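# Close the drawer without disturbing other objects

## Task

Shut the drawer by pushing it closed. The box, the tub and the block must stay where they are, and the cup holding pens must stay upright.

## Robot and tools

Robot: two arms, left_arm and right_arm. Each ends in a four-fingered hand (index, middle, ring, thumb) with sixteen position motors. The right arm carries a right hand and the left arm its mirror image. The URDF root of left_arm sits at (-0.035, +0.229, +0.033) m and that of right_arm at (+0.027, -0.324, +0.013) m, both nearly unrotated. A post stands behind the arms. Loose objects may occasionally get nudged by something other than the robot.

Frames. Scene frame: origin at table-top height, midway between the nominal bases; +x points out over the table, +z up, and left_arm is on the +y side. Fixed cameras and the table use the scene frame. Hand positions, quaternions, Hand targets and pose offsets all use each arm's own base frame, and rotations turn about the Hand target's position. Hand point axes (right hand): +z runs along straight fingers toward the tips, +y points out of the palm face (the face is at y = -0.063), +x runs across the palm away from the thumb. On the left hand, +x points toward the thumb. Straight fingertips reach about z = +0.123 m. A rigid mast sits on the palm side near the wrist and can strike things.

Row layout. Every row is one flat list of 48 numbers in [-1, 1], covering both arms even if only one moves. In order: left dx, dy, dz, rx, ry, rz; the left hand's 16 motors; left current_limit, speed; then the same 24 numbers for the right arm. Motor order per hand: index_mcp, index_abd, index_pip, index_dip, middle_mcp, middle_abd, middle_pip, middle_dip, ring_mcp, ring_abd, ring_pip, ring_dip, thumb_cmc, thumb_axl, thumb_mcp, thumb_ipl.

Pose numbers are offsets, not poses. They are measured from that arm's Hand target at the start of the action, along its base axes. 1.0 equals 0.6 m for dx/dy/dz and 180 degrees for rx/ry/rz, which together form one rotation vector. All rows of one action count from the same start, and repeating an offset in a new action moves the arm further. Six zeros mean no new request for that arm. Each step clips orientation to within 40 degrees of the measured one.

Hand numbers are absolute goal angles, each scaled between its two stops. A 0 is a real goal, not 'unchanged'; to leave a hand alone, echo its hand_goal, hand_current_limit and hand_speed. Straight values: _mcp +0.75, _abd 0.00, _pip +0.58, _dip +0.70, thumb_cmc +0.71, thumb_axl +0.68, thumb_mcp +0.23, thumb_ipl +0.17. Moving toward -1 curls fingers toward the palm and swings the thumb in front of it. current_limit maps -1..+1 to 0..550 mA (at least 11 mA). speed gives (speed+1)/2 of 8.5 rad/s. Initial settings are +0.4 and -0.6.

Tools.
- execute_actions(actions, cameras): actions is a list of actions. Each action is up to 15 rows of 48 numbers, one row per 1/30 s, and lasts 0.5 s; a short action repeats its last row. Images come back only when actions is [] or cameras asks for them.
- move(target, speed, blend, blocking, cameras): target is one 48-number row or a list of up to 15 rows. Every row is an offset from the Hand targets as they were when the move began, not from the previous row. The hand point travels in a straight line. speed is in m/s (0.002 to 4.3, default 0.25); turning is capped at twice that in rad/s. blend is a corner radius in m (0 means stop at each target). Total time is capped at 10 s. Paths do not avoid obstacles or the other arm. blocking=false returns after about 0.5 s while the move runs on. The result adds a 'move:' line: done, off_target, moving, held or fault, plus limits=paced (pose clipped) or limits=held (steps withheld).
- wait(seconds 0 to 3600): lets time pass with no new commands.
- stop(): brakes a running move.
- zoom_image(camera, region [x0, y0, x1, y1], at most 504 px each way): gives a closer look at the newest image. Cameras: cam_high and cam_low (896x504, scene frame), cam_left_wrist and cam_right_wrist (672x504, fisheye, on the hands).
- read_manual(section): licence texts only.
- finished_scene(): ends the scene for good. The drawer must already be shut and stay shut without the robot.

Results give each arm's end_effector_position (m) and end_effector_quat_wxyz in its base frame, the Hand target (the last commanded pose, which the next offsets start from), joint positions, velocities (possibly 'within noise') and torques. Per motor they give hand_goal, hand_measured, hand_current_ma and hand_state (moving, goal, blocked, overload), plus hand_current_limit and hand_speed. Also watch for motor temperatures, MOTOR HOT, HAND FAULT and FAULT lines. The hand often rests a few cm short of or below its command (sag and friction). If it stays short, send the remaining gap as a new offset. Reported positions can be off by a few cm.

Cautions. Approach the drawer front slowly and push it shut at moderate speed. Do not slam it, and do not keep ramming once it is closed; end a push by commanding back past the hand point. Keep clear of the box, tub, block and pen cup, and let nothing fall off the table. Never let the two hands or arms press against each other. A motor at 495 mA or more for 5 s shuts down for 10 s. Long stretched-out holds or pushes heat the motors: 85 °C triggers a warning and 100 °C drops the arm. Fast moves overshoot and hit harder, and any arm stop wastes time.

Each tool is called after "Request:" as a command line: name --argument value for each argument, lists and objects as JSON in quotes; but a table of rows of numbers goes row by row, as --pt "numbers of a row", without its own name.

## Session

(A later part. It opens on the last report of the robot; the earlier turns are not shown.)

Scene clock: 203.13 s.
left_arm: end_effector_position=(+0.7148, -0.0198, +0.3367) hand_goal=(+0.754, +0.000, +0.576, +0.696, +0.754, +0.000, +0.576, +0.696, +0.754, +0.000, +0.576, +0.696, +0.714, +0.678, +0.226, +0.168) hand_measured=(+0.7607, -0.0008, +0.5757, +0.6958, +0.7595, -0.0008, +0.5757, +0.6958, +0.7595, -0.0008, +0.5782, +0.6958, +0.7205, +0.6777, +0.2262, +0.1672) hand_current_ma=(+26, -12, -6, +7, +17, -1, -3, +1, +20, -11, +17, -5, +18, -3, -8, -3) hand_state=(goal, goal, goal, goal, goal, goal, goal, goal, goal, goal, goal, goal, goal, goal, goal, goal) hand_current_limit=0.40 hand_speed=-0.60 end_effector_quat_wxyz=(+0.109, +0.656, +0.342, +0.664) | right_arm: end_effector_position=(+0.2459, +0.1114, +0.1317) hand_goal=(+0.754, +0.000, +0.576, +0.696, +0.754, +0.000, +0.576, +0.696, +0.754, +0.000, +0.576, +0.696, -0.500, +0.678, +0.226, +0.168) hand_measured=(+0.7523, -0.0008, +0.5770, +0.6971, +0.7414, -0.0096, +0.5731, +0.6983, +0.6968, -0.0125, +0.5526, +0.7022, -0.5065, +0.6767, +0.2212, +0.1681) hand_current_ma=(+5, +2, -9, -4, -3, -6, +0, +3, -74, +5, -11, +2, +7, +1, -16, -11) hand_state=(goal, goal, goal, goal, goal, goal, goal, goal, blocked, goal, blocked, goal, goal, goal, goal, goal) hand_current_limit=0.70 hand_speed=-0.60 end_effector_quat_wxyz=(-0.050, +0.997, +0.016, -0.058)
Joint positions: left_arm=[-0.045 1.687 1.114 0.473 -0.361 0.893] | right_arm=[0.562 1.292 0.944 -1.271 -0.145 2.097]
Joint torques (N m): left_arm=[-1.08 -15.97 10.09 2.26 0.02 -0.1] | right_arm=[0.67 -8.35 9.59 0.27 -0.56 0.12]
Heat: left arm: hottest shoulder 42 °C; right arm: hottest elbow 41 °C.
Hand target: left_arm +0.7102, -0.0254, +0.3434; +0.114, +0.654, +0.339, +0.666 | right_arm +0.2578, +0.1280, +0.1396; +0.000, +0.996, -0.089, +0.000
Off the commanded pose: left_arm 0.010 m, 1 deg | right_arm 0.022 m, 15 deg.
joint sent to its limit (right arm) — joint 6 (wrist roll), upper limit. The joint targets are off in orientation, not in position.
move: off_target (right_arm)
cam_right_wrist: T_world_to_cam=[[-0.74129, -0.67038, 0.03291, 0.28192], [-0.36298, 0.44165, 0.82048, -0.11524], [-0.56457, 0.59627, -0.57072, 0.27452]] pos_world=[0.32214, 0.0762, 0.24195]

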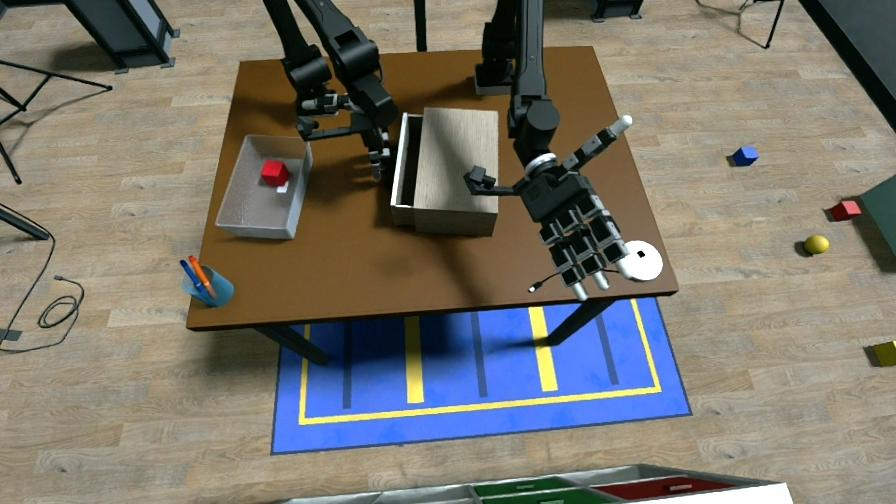

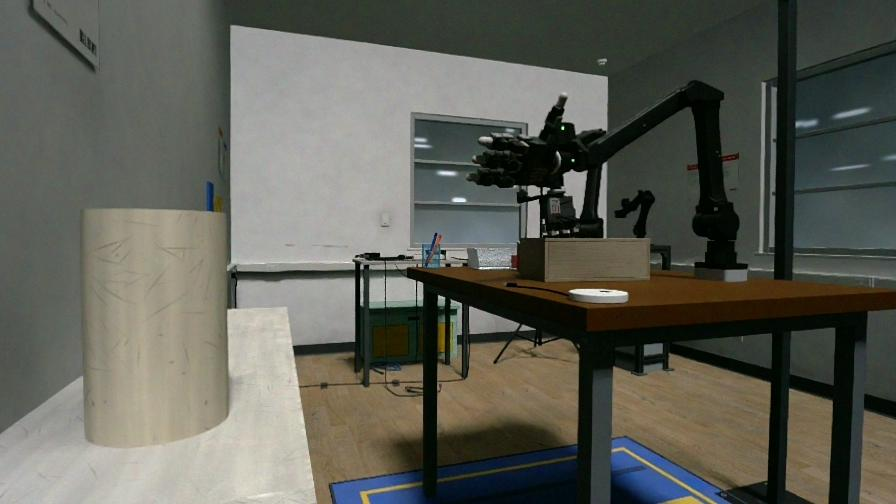

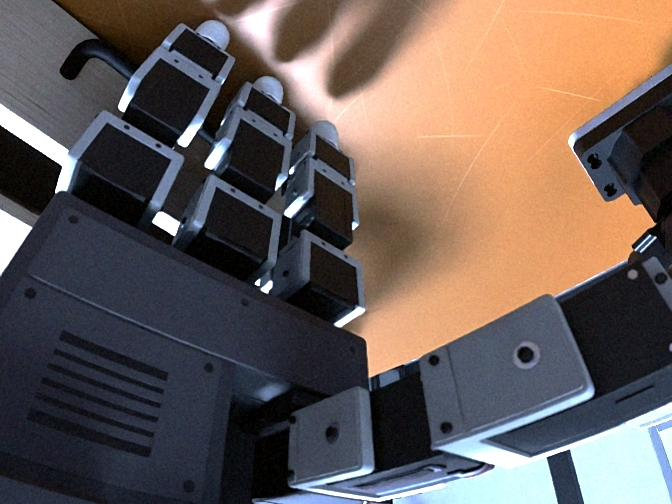

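Request:
move --target '[0, 0, 0, 0, 0, 0, 0.754, 0, 0.576, 0.696, 0.754, 0, 0.576, 0.696, 0.754, 0, 0.576, 0.696, 0.714, 0.678, 0.226, 0.168, 0.4, -0.6, 0.0148, 0.082, 0.01, 0, 0, 0.111, 0.754, 0, 0.576, 0.696, 0.754, 0, 0.576, 0.696, 0.754, 0, 0.576, 0.696, -0.5, 0.678, 0.226, 0.168, 0.7, -0.6]' --speed 0.05 --cameras '["cam_high", "cam_low", "cam_right_wrist"]'

Request:
zoom_image --camera "cam_high" --region '[260, 80, 520, 260]'

Scene clock: 221.73 s.
left_arm: end_effector_position=(+0.7148, -0.0198, +0.3367) hand_goal=(+0.754, +0.000, +0.576, +0.696, +0.754, +0.000, +0.576, +0.696, +0.754, +0.000, +0.576, +0.696, +0.714, +0.678, +0.226, +0.168) hand_measured=(+0.7595, -0.0008, +0.5782, +0.6958, +0.7595, -0.0008, +0.5770, +0.6958, +0.7595, -0.0008, +0.5757, +0.6958, +0.7205, +0.6777, +0.2262, +0.1681) hand_current_ma=(+25, -7, -5, -2, +12, +1, -3, +9, +20, -14, +8, +4, +8, -15, -8, -7) hand_state=(goal, goal, goal, goal, goal, goal, goal, goal, goal, goal, goal, goal, goal, goal, goal, goal) hand_current_limit=0.40 hand_speed=-0.60 end_effector_quat_wxyz=(+0.109, +0.656, +0.342, +0.664) | right_arm: end_effector_position=(+0.2545, +0.1563, +0.1385) hand_goal=(+0.754, +0.000, +0.576, +0.696, +0.754, +0.000, +0.576, +0.696, +0.754, +0.000, +0.576, +0.696, -0.500, +0.678, +0.226, +0.168) hand_measured=(+0.7523, -0.0008, +0.5770, +0.6958, +0.7450, -0.0096, +0.5731, +0.6983, +0.6956, -0.0096, +0.5526, +0.7022, -0.5052, +0.6767, +0.2212, +0.1681) hand_current_ma=(-5, -2, -3, +2, +4, -10, -2, +2, -67, +4, -9, +3, +1, -1, -10, -11) hand_state=(goal, goal, goal, goal, goal, goal, goal, goal, blocked, goal, blocked, goal, goal, goal, goal, goal) hand_current_limit=0.70 hand_speed=-0.60 end_effector_quat_wxyz=(+0.002, +0.994, +0.108, -0.029)
Joint positions: left_arm=[-0.045 1.687 1.114 0.473 -0.361 0.893] | right_arm=[0.743 1.359 1.01 -1.271 -0.031 2.097]
Joint torques (N m): left_arm=[-1.03 -16.03 10.07 2.26 0.02 -0.09] | right_arm=[-0.5 -9.76 9.74 0.69 -0.23 0.12]
Heat: left arm: hottest shoulder 42 °C; right arm: hottest elbow 43 °C.
Hand target: left_arm +0.7102, -0.0254, +0.3434; +0.114, +0.654, +0.339, +0.666 | right_arm +0.2667, +0.1772, +0.1456; +0.000, +0.996, +0.085, +0.000
Off the commanded pose: left_arm 0.010 m, 1 deg | right_arm 0.025 m, 4 deg.
joint sent to its limit (right arm) — joint 6 (wrist roll), upper limit. The joint targets are off in orientation, not in position.
move: off_target (right_arm)
cam_right_wrist: T_world_to_cam=[[-0.60794, -0.79219, 0.05333, 0.30046], [-0.49868, 0.43324, 0.75074, -0.09198], [-0.61784, 0.42981, -0.65844, 0.30822]] pos_world=[0.32722, 0.1454, 0.25597]

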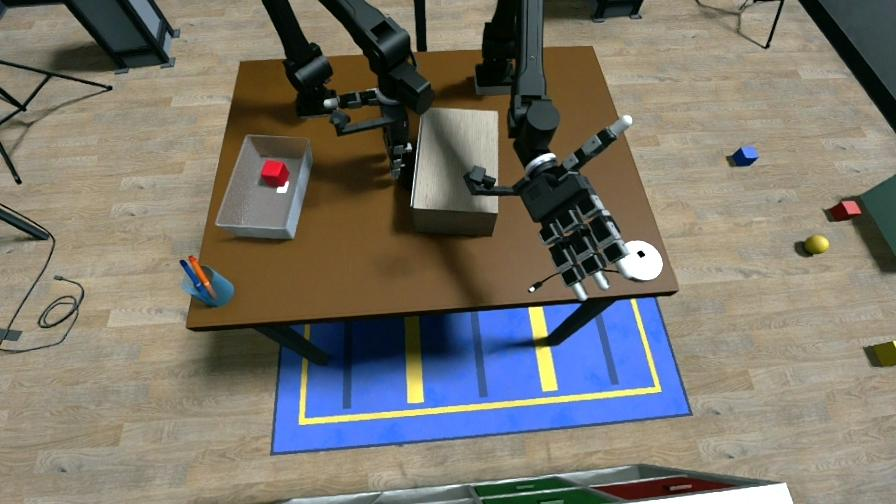

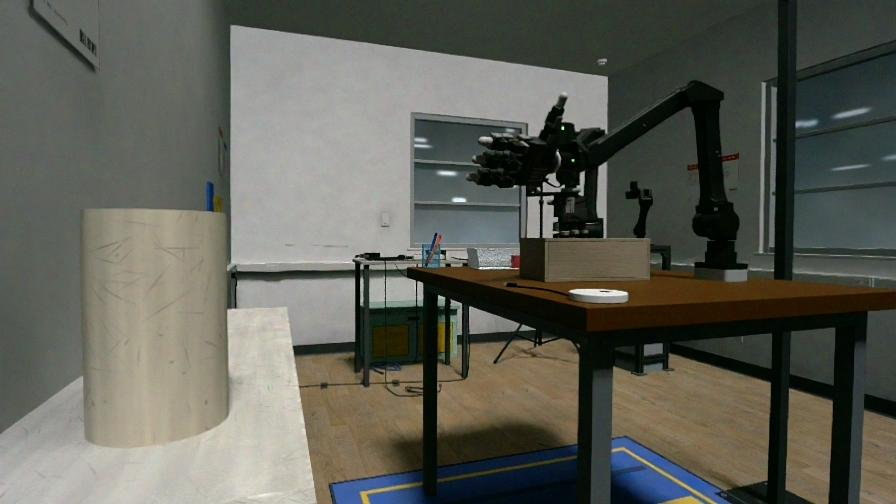

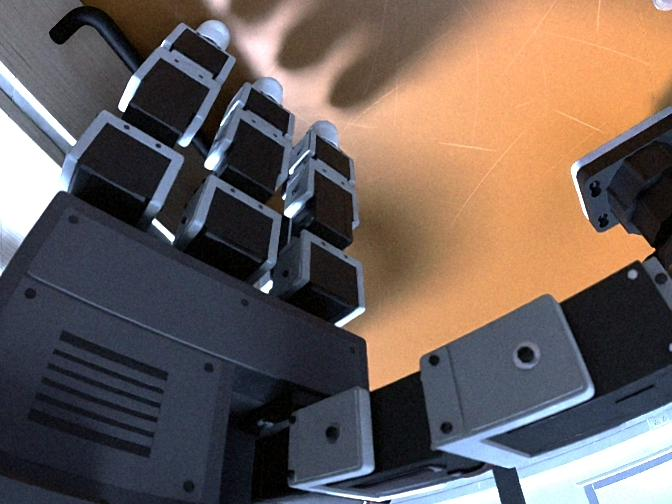

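Scaled by 1.938 from the camera's image (finer frame: 1280x720).

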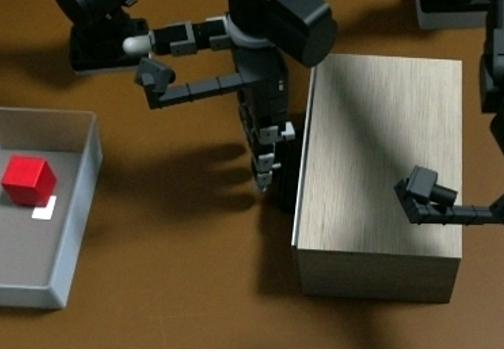

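Request:
zoom_image --camera "cam_high" --region '[370, 90, 470, 250]'

Request:
zoom_image --camera "cam_right_wrist" --region '[0, 0, 240, 240]'

Request:
zoom_image --camera "cam_low" --region '[460, 180, 680, 300]'

Scaled by 3.150 from the camera's image (finer frame: 1280x720).

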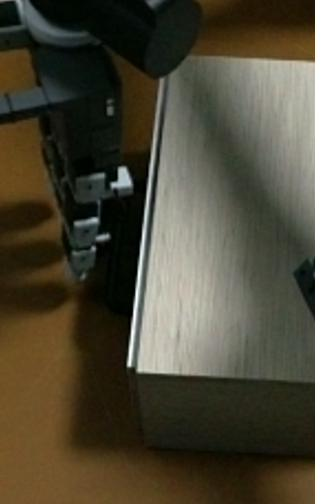

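Scaled by 2.100 from the camera's image (finer frame: 960x720).

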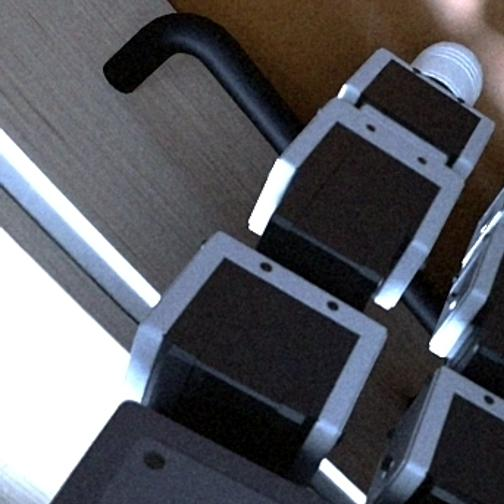

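Scaled by 2.291 from the camera's image (finer frame: 1280x720).

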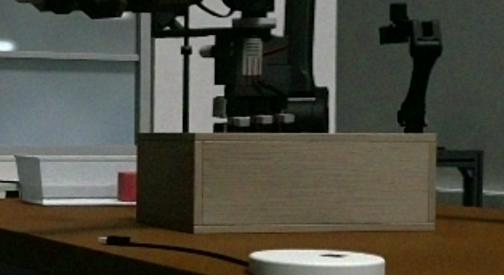

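Request:
move --target '[0, 0, 0, 0, 0, 0, 0.754, 0, 0.576, 0.696, 0.754, 0, 0.576, 0.696, 0.754, 0, 0.576, 0.696, 0.714, 0.678, 0.226, 0.168, 0.4, -0.6, 0.0045, 0.0246, 0, 0, 0, 0.02, 0.754, 0, 0.576, 0.696, 0.754, 0, 0.576, 0.696, 0.754, 0, 0.576, 0.696, -0.5, 0.678, 0.226, 0.168, 0.7, -0.6]' --speed 0.04 --cameras '["cam_high", "cam_low", "cam_right_wrist"]'

Request:
zoom_image --camera "cam_high" --region '[370, 90, 470, 250]'

Request:
zoom_image --camera "cam_right_wrist" --region '[0, 0, 240, 240]'

Scene clock: 232.93 s.
left_arm: end_effector_position=(+0.7148, -0.0198, +0.3367) hand_goal=(+0.754, +0.000, +0.576, +0.696, +0.754, +0.000, +0.576, +0.696, +0.754, +0.000, +0.576, +0.696, +0.714, +0.678, +0.226, +0.168) hand_measured=(+0.7595, -0.0023, +0.5757, +0.6958, +0.7607, -0.0023, +0.5770, +0.6958, +0.7607, -0.0008, +0.5770, +0.6958, +0.7205, +0.6767, +0.2252, +0.1672) hand_current_ma=(+31, -12, -6, +2, +16, -2, -4, +2, +19, -7, +14, -5, +11, -10, -3, -2) hand_state=(goal, goal, goal, goal, goal, goal, goal, goal, goal, goal, goal, goal, goal, goal, goal, goal) hand_current_limit=0.40 hand_speed=-0.60 end_effector_quat_wxyz=(+0.109, +0.656, +0.342, +0.664) | right_arm: end_effector_position=(+0.2580, +0.1681, +0.1397) hand_goal=(+0.754, +0.000, +0.576, +0.696, +0.754, +0.000, +0.576, +0.696, +0.754, +0.000, +0.576, +0.696, -0.500, +0.678, +0.226, +0.168) hand_measured=(+0.7523, +0.0007, +0.5770, +0.6958, +0.7450, -0.0096, +0.5731, +0.6983, +0.6739, +0.0080, +0.5436, +0.7022, -0.5052, +0.6767, +0.2212, +0.1672) hand_current_ma=(+10, -6, -2, +1, +0, -11, +6, +2, -108, +13, -24, -1, -6, +4, -14, -10) hand_state=(goal, goal, goal, goal, goal, goal, goal, goal, blocked, goal, blocked, goal, goal, goal, goal, goal) hand_current_limit=0.70 hand_speed=-0.60 end_effector_quat_wxyz=(+0.011, +0.992, +0.124, -0.023)
Joint positions: left_arm=[-0.045 1.687 1.114 0.473 -0.361 0.893] | right_arm=[0.776 1.382 1.033 -1.27 -0.011 2.098]
Joint torques (N m): left_arm=[-1.08 -16.03 10.07 2.26 0.02 -0.09] | right_arm=[0.03 -10.11 10 0.79 -0.3 0.1]
Heat: left arm: hottest shoulder 42 °C; right arm: hottest elbow 45 °C.
Hand target: left_arm +0.7102, -0.0254, +0.3434; +0.114, +0.654, +0.339, +0.666 | right_arm +0.2695, +0.1920, +0.1457; +0.000, +0.993, +0.116, +0.000
Off the commanded pose: left_arm 0.010 m, 1 deg | right_arm 0.027 m, 3 deg.
joint sent to its limit (right arm) — joint 6 (wrist roll), upper limit. The joint targets still meet the commanded pose.
move: off_target (right_arm)
cam_right_wrist: T_world_to_cam=[[-0.58254, -0.81079, 0.05727, 0.30792], [-0.5231, 0.4279, 0.73707, -0.08717], [-0.62211, 0.39941, -0.67339, 0.31432]] pos_world=[0.32932, 0.16142, 0.25828]

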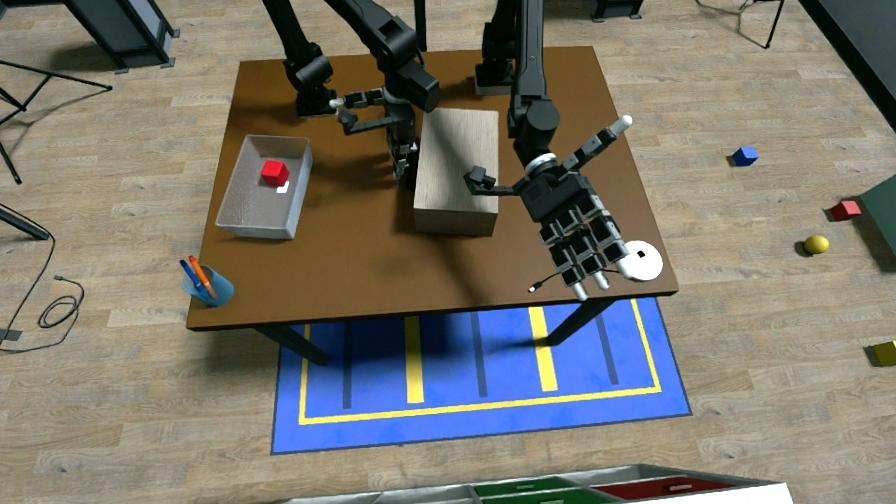

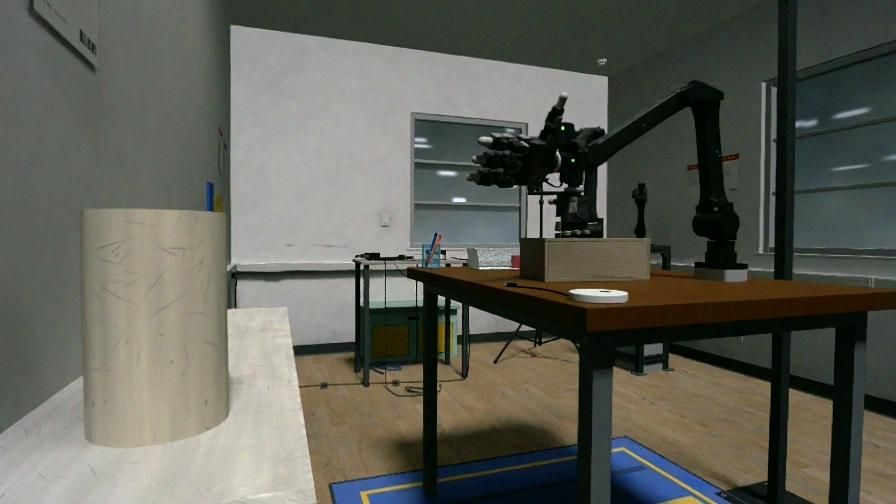

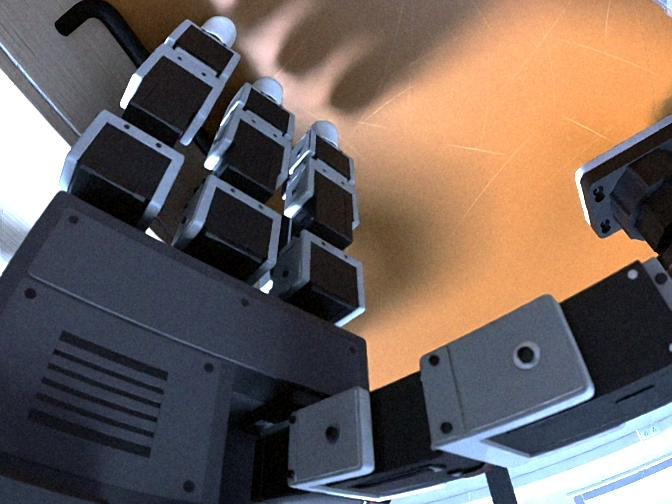

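Scaled by 3.150 from the camera's image (finer frame: 1280x720).

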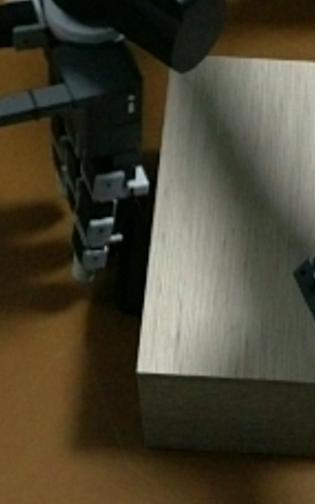

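Scaled by 2.100 from the camera's image (finer frame: 960x720).

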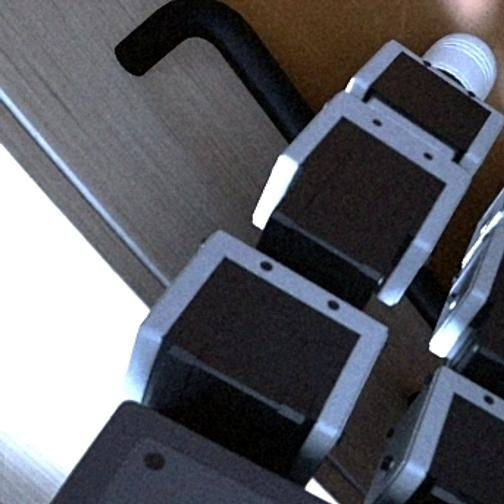

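Request:
move --target '[0, 0, 0, 0, 0, 0, 0.754, 0, 0.576, 0.696, 0.754, 0, 0.576, 0.696, 0.754, 0, 0.576, 0.696, 0.714, 0.678, 0.226, 0.168, 0.4, -0.6, 0.002, 0.0165, 0, 0, 0, 0.01, 0.754, 0, 0.576, 0.696, 0.754, 0, 0.576, 0.696, 0.754, 0, 0.576, 0.696, -0.5, 0.678, 0.226, 0.168, 0.7, -0.6]' --speed 0.04 --cameras '["cam_high", "cam_right_wrist"]'

Request:
zoom_image --camera "cam_high" --region '[370, 90, 470, 250]'

Request:
zoom_image --camera "cam_right_wrist" --region '[0, 0, 240, 240]'

Scene clock: 239.87 s.
left_arm: end_effector_position=(+0.7148, -0.0198, +0.3367) hand_goal=(+0.754, +0.000, +0.576, +0.696, +0.754, +0.000, +0.576, +0.696, +0.754, +0.000, +0.576, +0.696, +0.714, +0.678, +0.226, +0.168) hand_measured=(+0.7595, -0.0023, +0.5757, +0.6958, +0.7607, -0.0008, +0.5770, +0.6971, +0.7607, -0.0008, +0.5782, +0.6971, +0.7192, +0.6767, +0.2252, +0.1681) hand_current_ma=(+32, -16, -8, -4, +7, +1, -1, +4, +15, -13, +6, +7, +15, -9, -12, -2) hand_state=(goal, goal, goal, goal, goal, goal, goal, goal, goal, goal, goal, goal, goal, goal, goal, goal) hand_current_limit=0.40 hand_speed=-0.60 end_effector_quat_wxyz=(+0.109, +0.656, +0.342, +0.664) | right_arm: end_effector_position=(+0.2597, +0.1758, +0.1404) hand_goal=(+0.754, +0.000, +0.576, +0.696, +0.754, +0.000, +0.576, +0.696, +0.754, +0.000, +0.576, +0.696, -0.500, +0.678, +0.226, +0.168) hand_measured=(+0.7523, -0.0008, +0.5770, +0.6958, +0.7450, -0.0096, +0.5731, +0.6971, +0.6377, +0.0344, +0.5269, +0.7022, -0.5052, +0.6777, +0.2212, +0.1681) hand_current_ma=(+5, +0, -4, -4, +1, -8, +2, +8, -181, +17, -43, -4, -2, +1, -21, -2) hand_state=(goal, goal, goal, goal, goal, goal, goal, goal, blocked, blocked, blocked, goal, goal, goal, goal, goal) hand_current_limit=0.70 hand_speed=-0.60 end_effector_quat_wxyz=(+0.015, +0.991, +0.134, -0.019)
Joint positions: left_arm=[-0.045 1.687 1.114 0.473 -0.361 0.893] | right_arm=[0.795 1.396 1.047 -1.27 -0.001 2.098]
Joint torques (N m): left_arm=[-1.08 -16.03 10.1 2.26 0.02 -0.09] | right_arm=[1.32 -9.88 10.07 0.83 -0.42 0.08]
Heat: left arm: hottest shoulder 42 °C; right arm: hottest elbow 46 °C.
Hand target: left_arm +0.7102, -0.0254, +0.3434; +0.114, +0.654, +0.339, +0.666 | right_arm +0.2706, +0.2019, +0.1457; +0.000, +0.991, +0.132, +0.000
Off the commanded pose: left_arm 0.010 m, 1 deg | right_arm 0.029 m, 3 deg.
joint sent to its limit (right arm) — joint 6 (wrist roll), upper limit. The joint targets still meet the commanded pose.
move: off_target (right_arm)
cam_right_wrist: T_world_to_cam=[[-0.56661, -0.8219, 0.05862, 0.31276], [-0.53693, 0.42225, 0.73035, -0.08458], [-0.62503, 0.38235, -0.68055, 0.3176]] pos_world=[0.33031, 0.17133, 0.25958]

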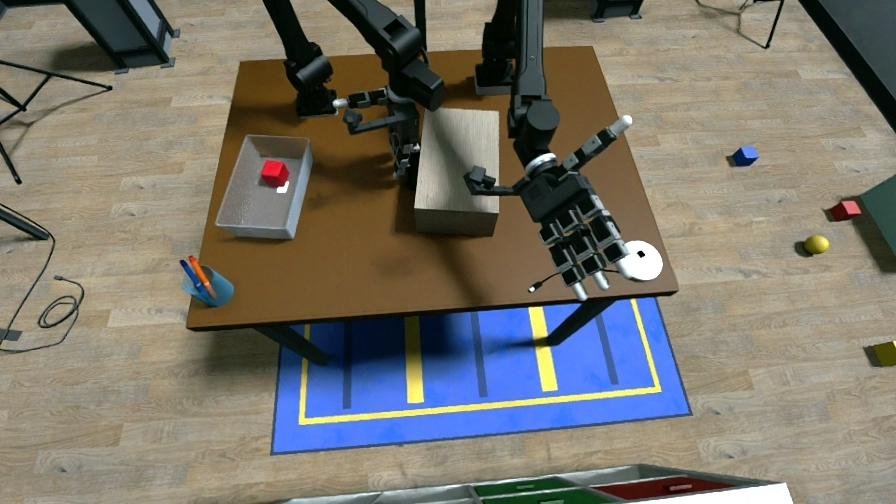

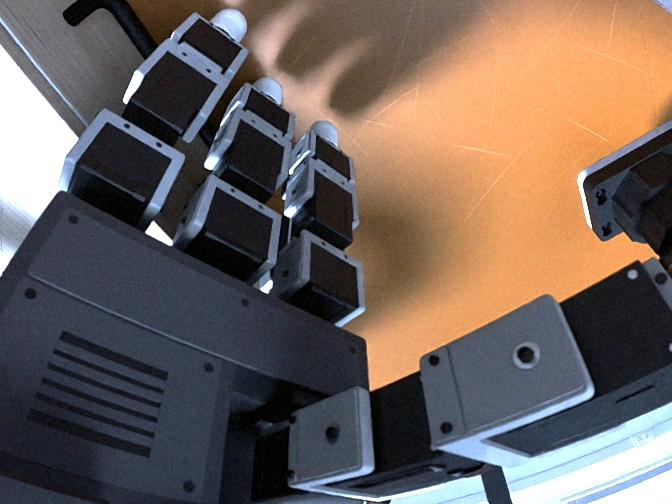

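Scaled by 3.150 from the camera's image (finer frame: 1280x720).

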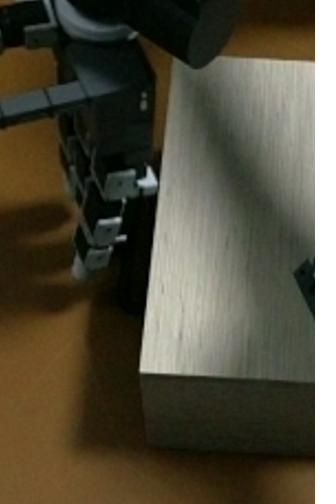

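Scaled by 2.100 from the camera's image (finer frame: 960x720).

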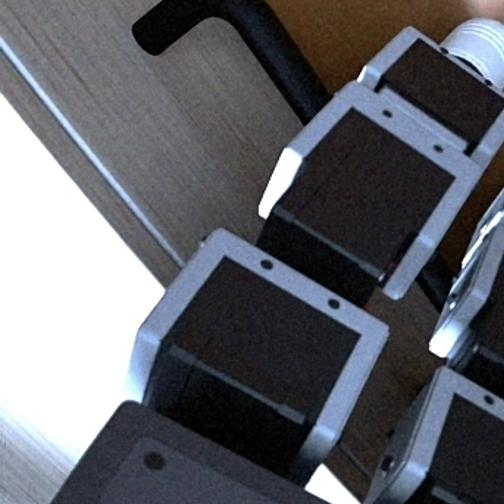

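Request:
zoom_image --camera "cam_high" --region '[400, 190, 520, 250]'

Scaled by 4.200 from the camera's image (finer frame: 1280x720).

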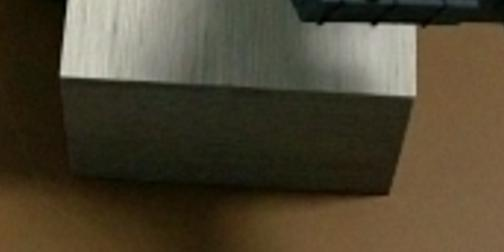

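Request:
move --pt "0 0 0 0 0 0 0.754 0 0.576 0.696 0.754 0 0.576 0.696 0.754 0 0.576 0.696 0.714 0.678 0.226 0.168 0.4 -0.6 -0.02 -0.13 0 0 0 0 0.754 0 0.576 0.696 0.754 0 0.576 0.696 0.754 0 0.576 0.696 -0.5 0.678 0.226 0.168 0.7 -0.6" --pt "0 0 0 0 0 0 0.754 0 0.576 0.696 0.754 0 0.576 0.696 0.754 0 0.576 0.696 0.714 0.678 0.226 0.168 0.4 -0.6 -0.02 -0.15 0.18 0 0 0 0.754 0 0.576 0.696 0.754 0 0.576 0.696 0.754 0 0.576 0.696 -0.5 0.678 0.226 0.168 0.7 -0.6" --speed 0.1 --blend 0.02 --cameras '["cam_high", "cam_low", "cam_right_wrist"]'

Request:
zoom_image --camera "cam_high" --region '[370, 90, 520, 250]'

Request:
zoom_image --camera "cam_right_wrist" --region '[0, 0, 240, 240]'

Scene clock: 264.03 s.
left_arm: end_effector_position=(+0.7148, -0.0198, +0.3367) hand_goal=(+0.754, +0.000, +0.576, +0.696, +0.754, +0.000, +0.576, +0.696, +0.754, +0.000, +0.576, +0.696, +0.714, +0.678, +0.226, +0.168) hand_measured=(+0.7595, -0.0023, +0.5782, +0.6958, +0.7595, -0.0023, +0.5770, +0.6958, +0.7607, -0.0008, +0.5770, +0.6958, +0.7192, +0.6777, +0.2252, +0.1681) hand_current_ma=(+26, -12, -9, +0, +16, -6, -5, +2, +16, -7, +5, -8, +14, -5, -15, -6) hand_state=(goal, goal, goal, goal, goal, goal, goal, goal, goal, goal, goal, goal, goal, goal, goal, goal) hand_current_limit=0.40 hand_speed=-0.60 end_effector_quat_wxyz=(+0.109, +0.656, +0.342, +0.664) | right_arm: end_effector_position=(+0.2500, +0.1099, +0.2381) hand_goal=(+0.754, +0.000, +0.576, +0.696, +0.754, +0.000, +0.576, +0.696, +0.754, +0.000, +0.576, +0.696, -0.500, +0.678, +0.226, +0.168) hand_measured=(+0.7523, -0.0008, +0.5770, +0.6958, +0.7474, -0.0066, +0.5731, +0.6983, +0.7474, +0.0080, +0.5705, +0.7022, -0.5065, +0.6777, +0.2212, +0.1681) hand_current_ma=(-3, +0, +2, +2, -1, -3, -1, +9, -10, +10, +5, -3, +3, +0, -14, -9) hand_state=(goal, goal, goal, goal, goal, goal, goal, goal, goal, goal, goal, goal, goal, goal, goal, goal) hand_current_limit=0.70 hand_speed=-0.60 end_effector_quat_wxyz=(+0.009, +0.991, +0.129, -0.016)
Joint positions: left_arm=[-0.045 1.687 1.114 0.473 -0.361 0.893] | right_arm=[0.67 1.197 1.133 -1.544 -0.001 1.982]
Joint torques (N m): left_arm=[-1.08 -16.03 10.1 2.28 0.02 -0.09] | right_arm=[-2.26 -9.41 9.89 -0.4 0.15 -0.09]
Heat: left arm: hottest shoulder 42 °C; right arm: hottest elbow 45 °C.
Hand target: left_arm +0.7102, -0.0254, +0.3434; +0.114, +0.654, +0.339, +0.666 | right_arm +0.2586, +0.1119, +0.2537; +0.000, +0.991, +0.132, +0.000
Off the commanded pose: left_arm 0.010 m, 1 deg | right_arm 0.018 m, 2 deg.
move: off_target (right_arm)
cam_right_wrist: T_world_to_cam=[[-0.57455, -0.81721, 0.0453, 0.25198], [-0.53692, 0.41811, 0.73273, -0.13341], [-0.61774, 0.39667, -0.67901, 0.39949]] pos_world=[0.31993, 0.10324, 0.3576]

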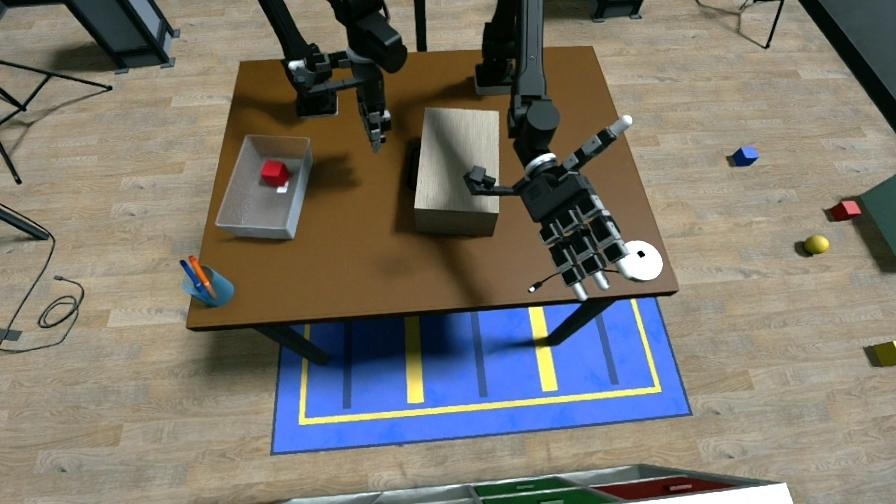

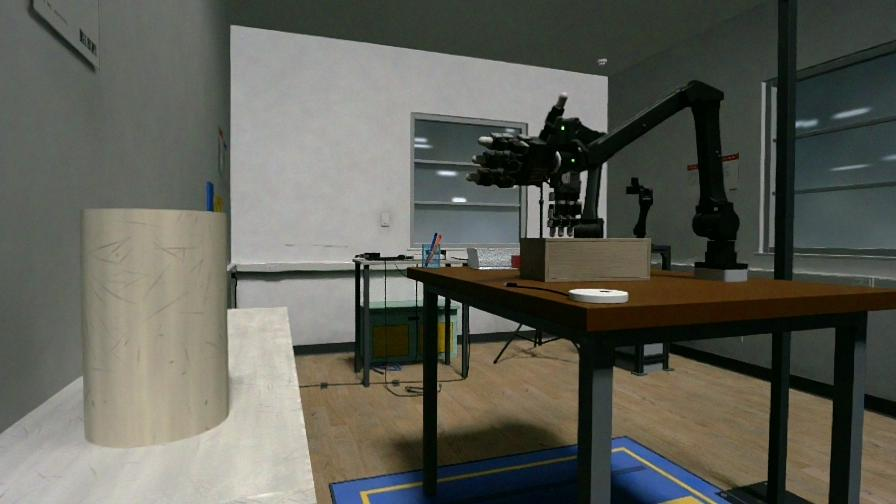

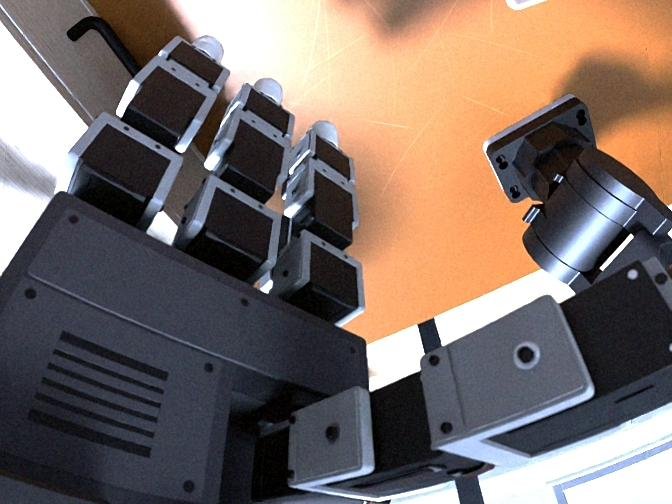

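Scaled by 3.150 from the camera's image (finer frame: 1280x720).

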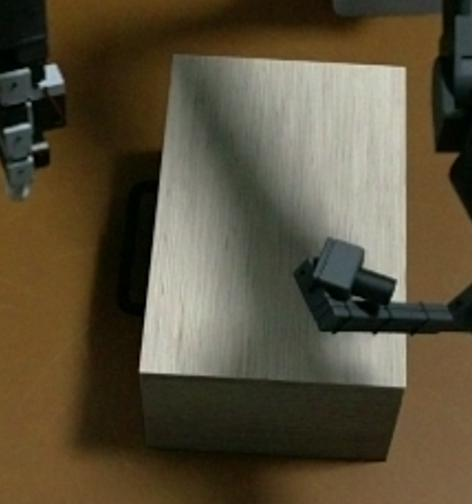

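Scaled by 2.100 from the camera's image (finer frame: 960x720).

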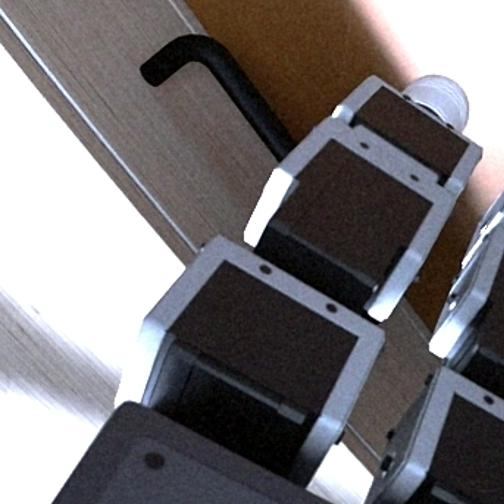

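Request:
finished_scene

The scene is finished: the task was done.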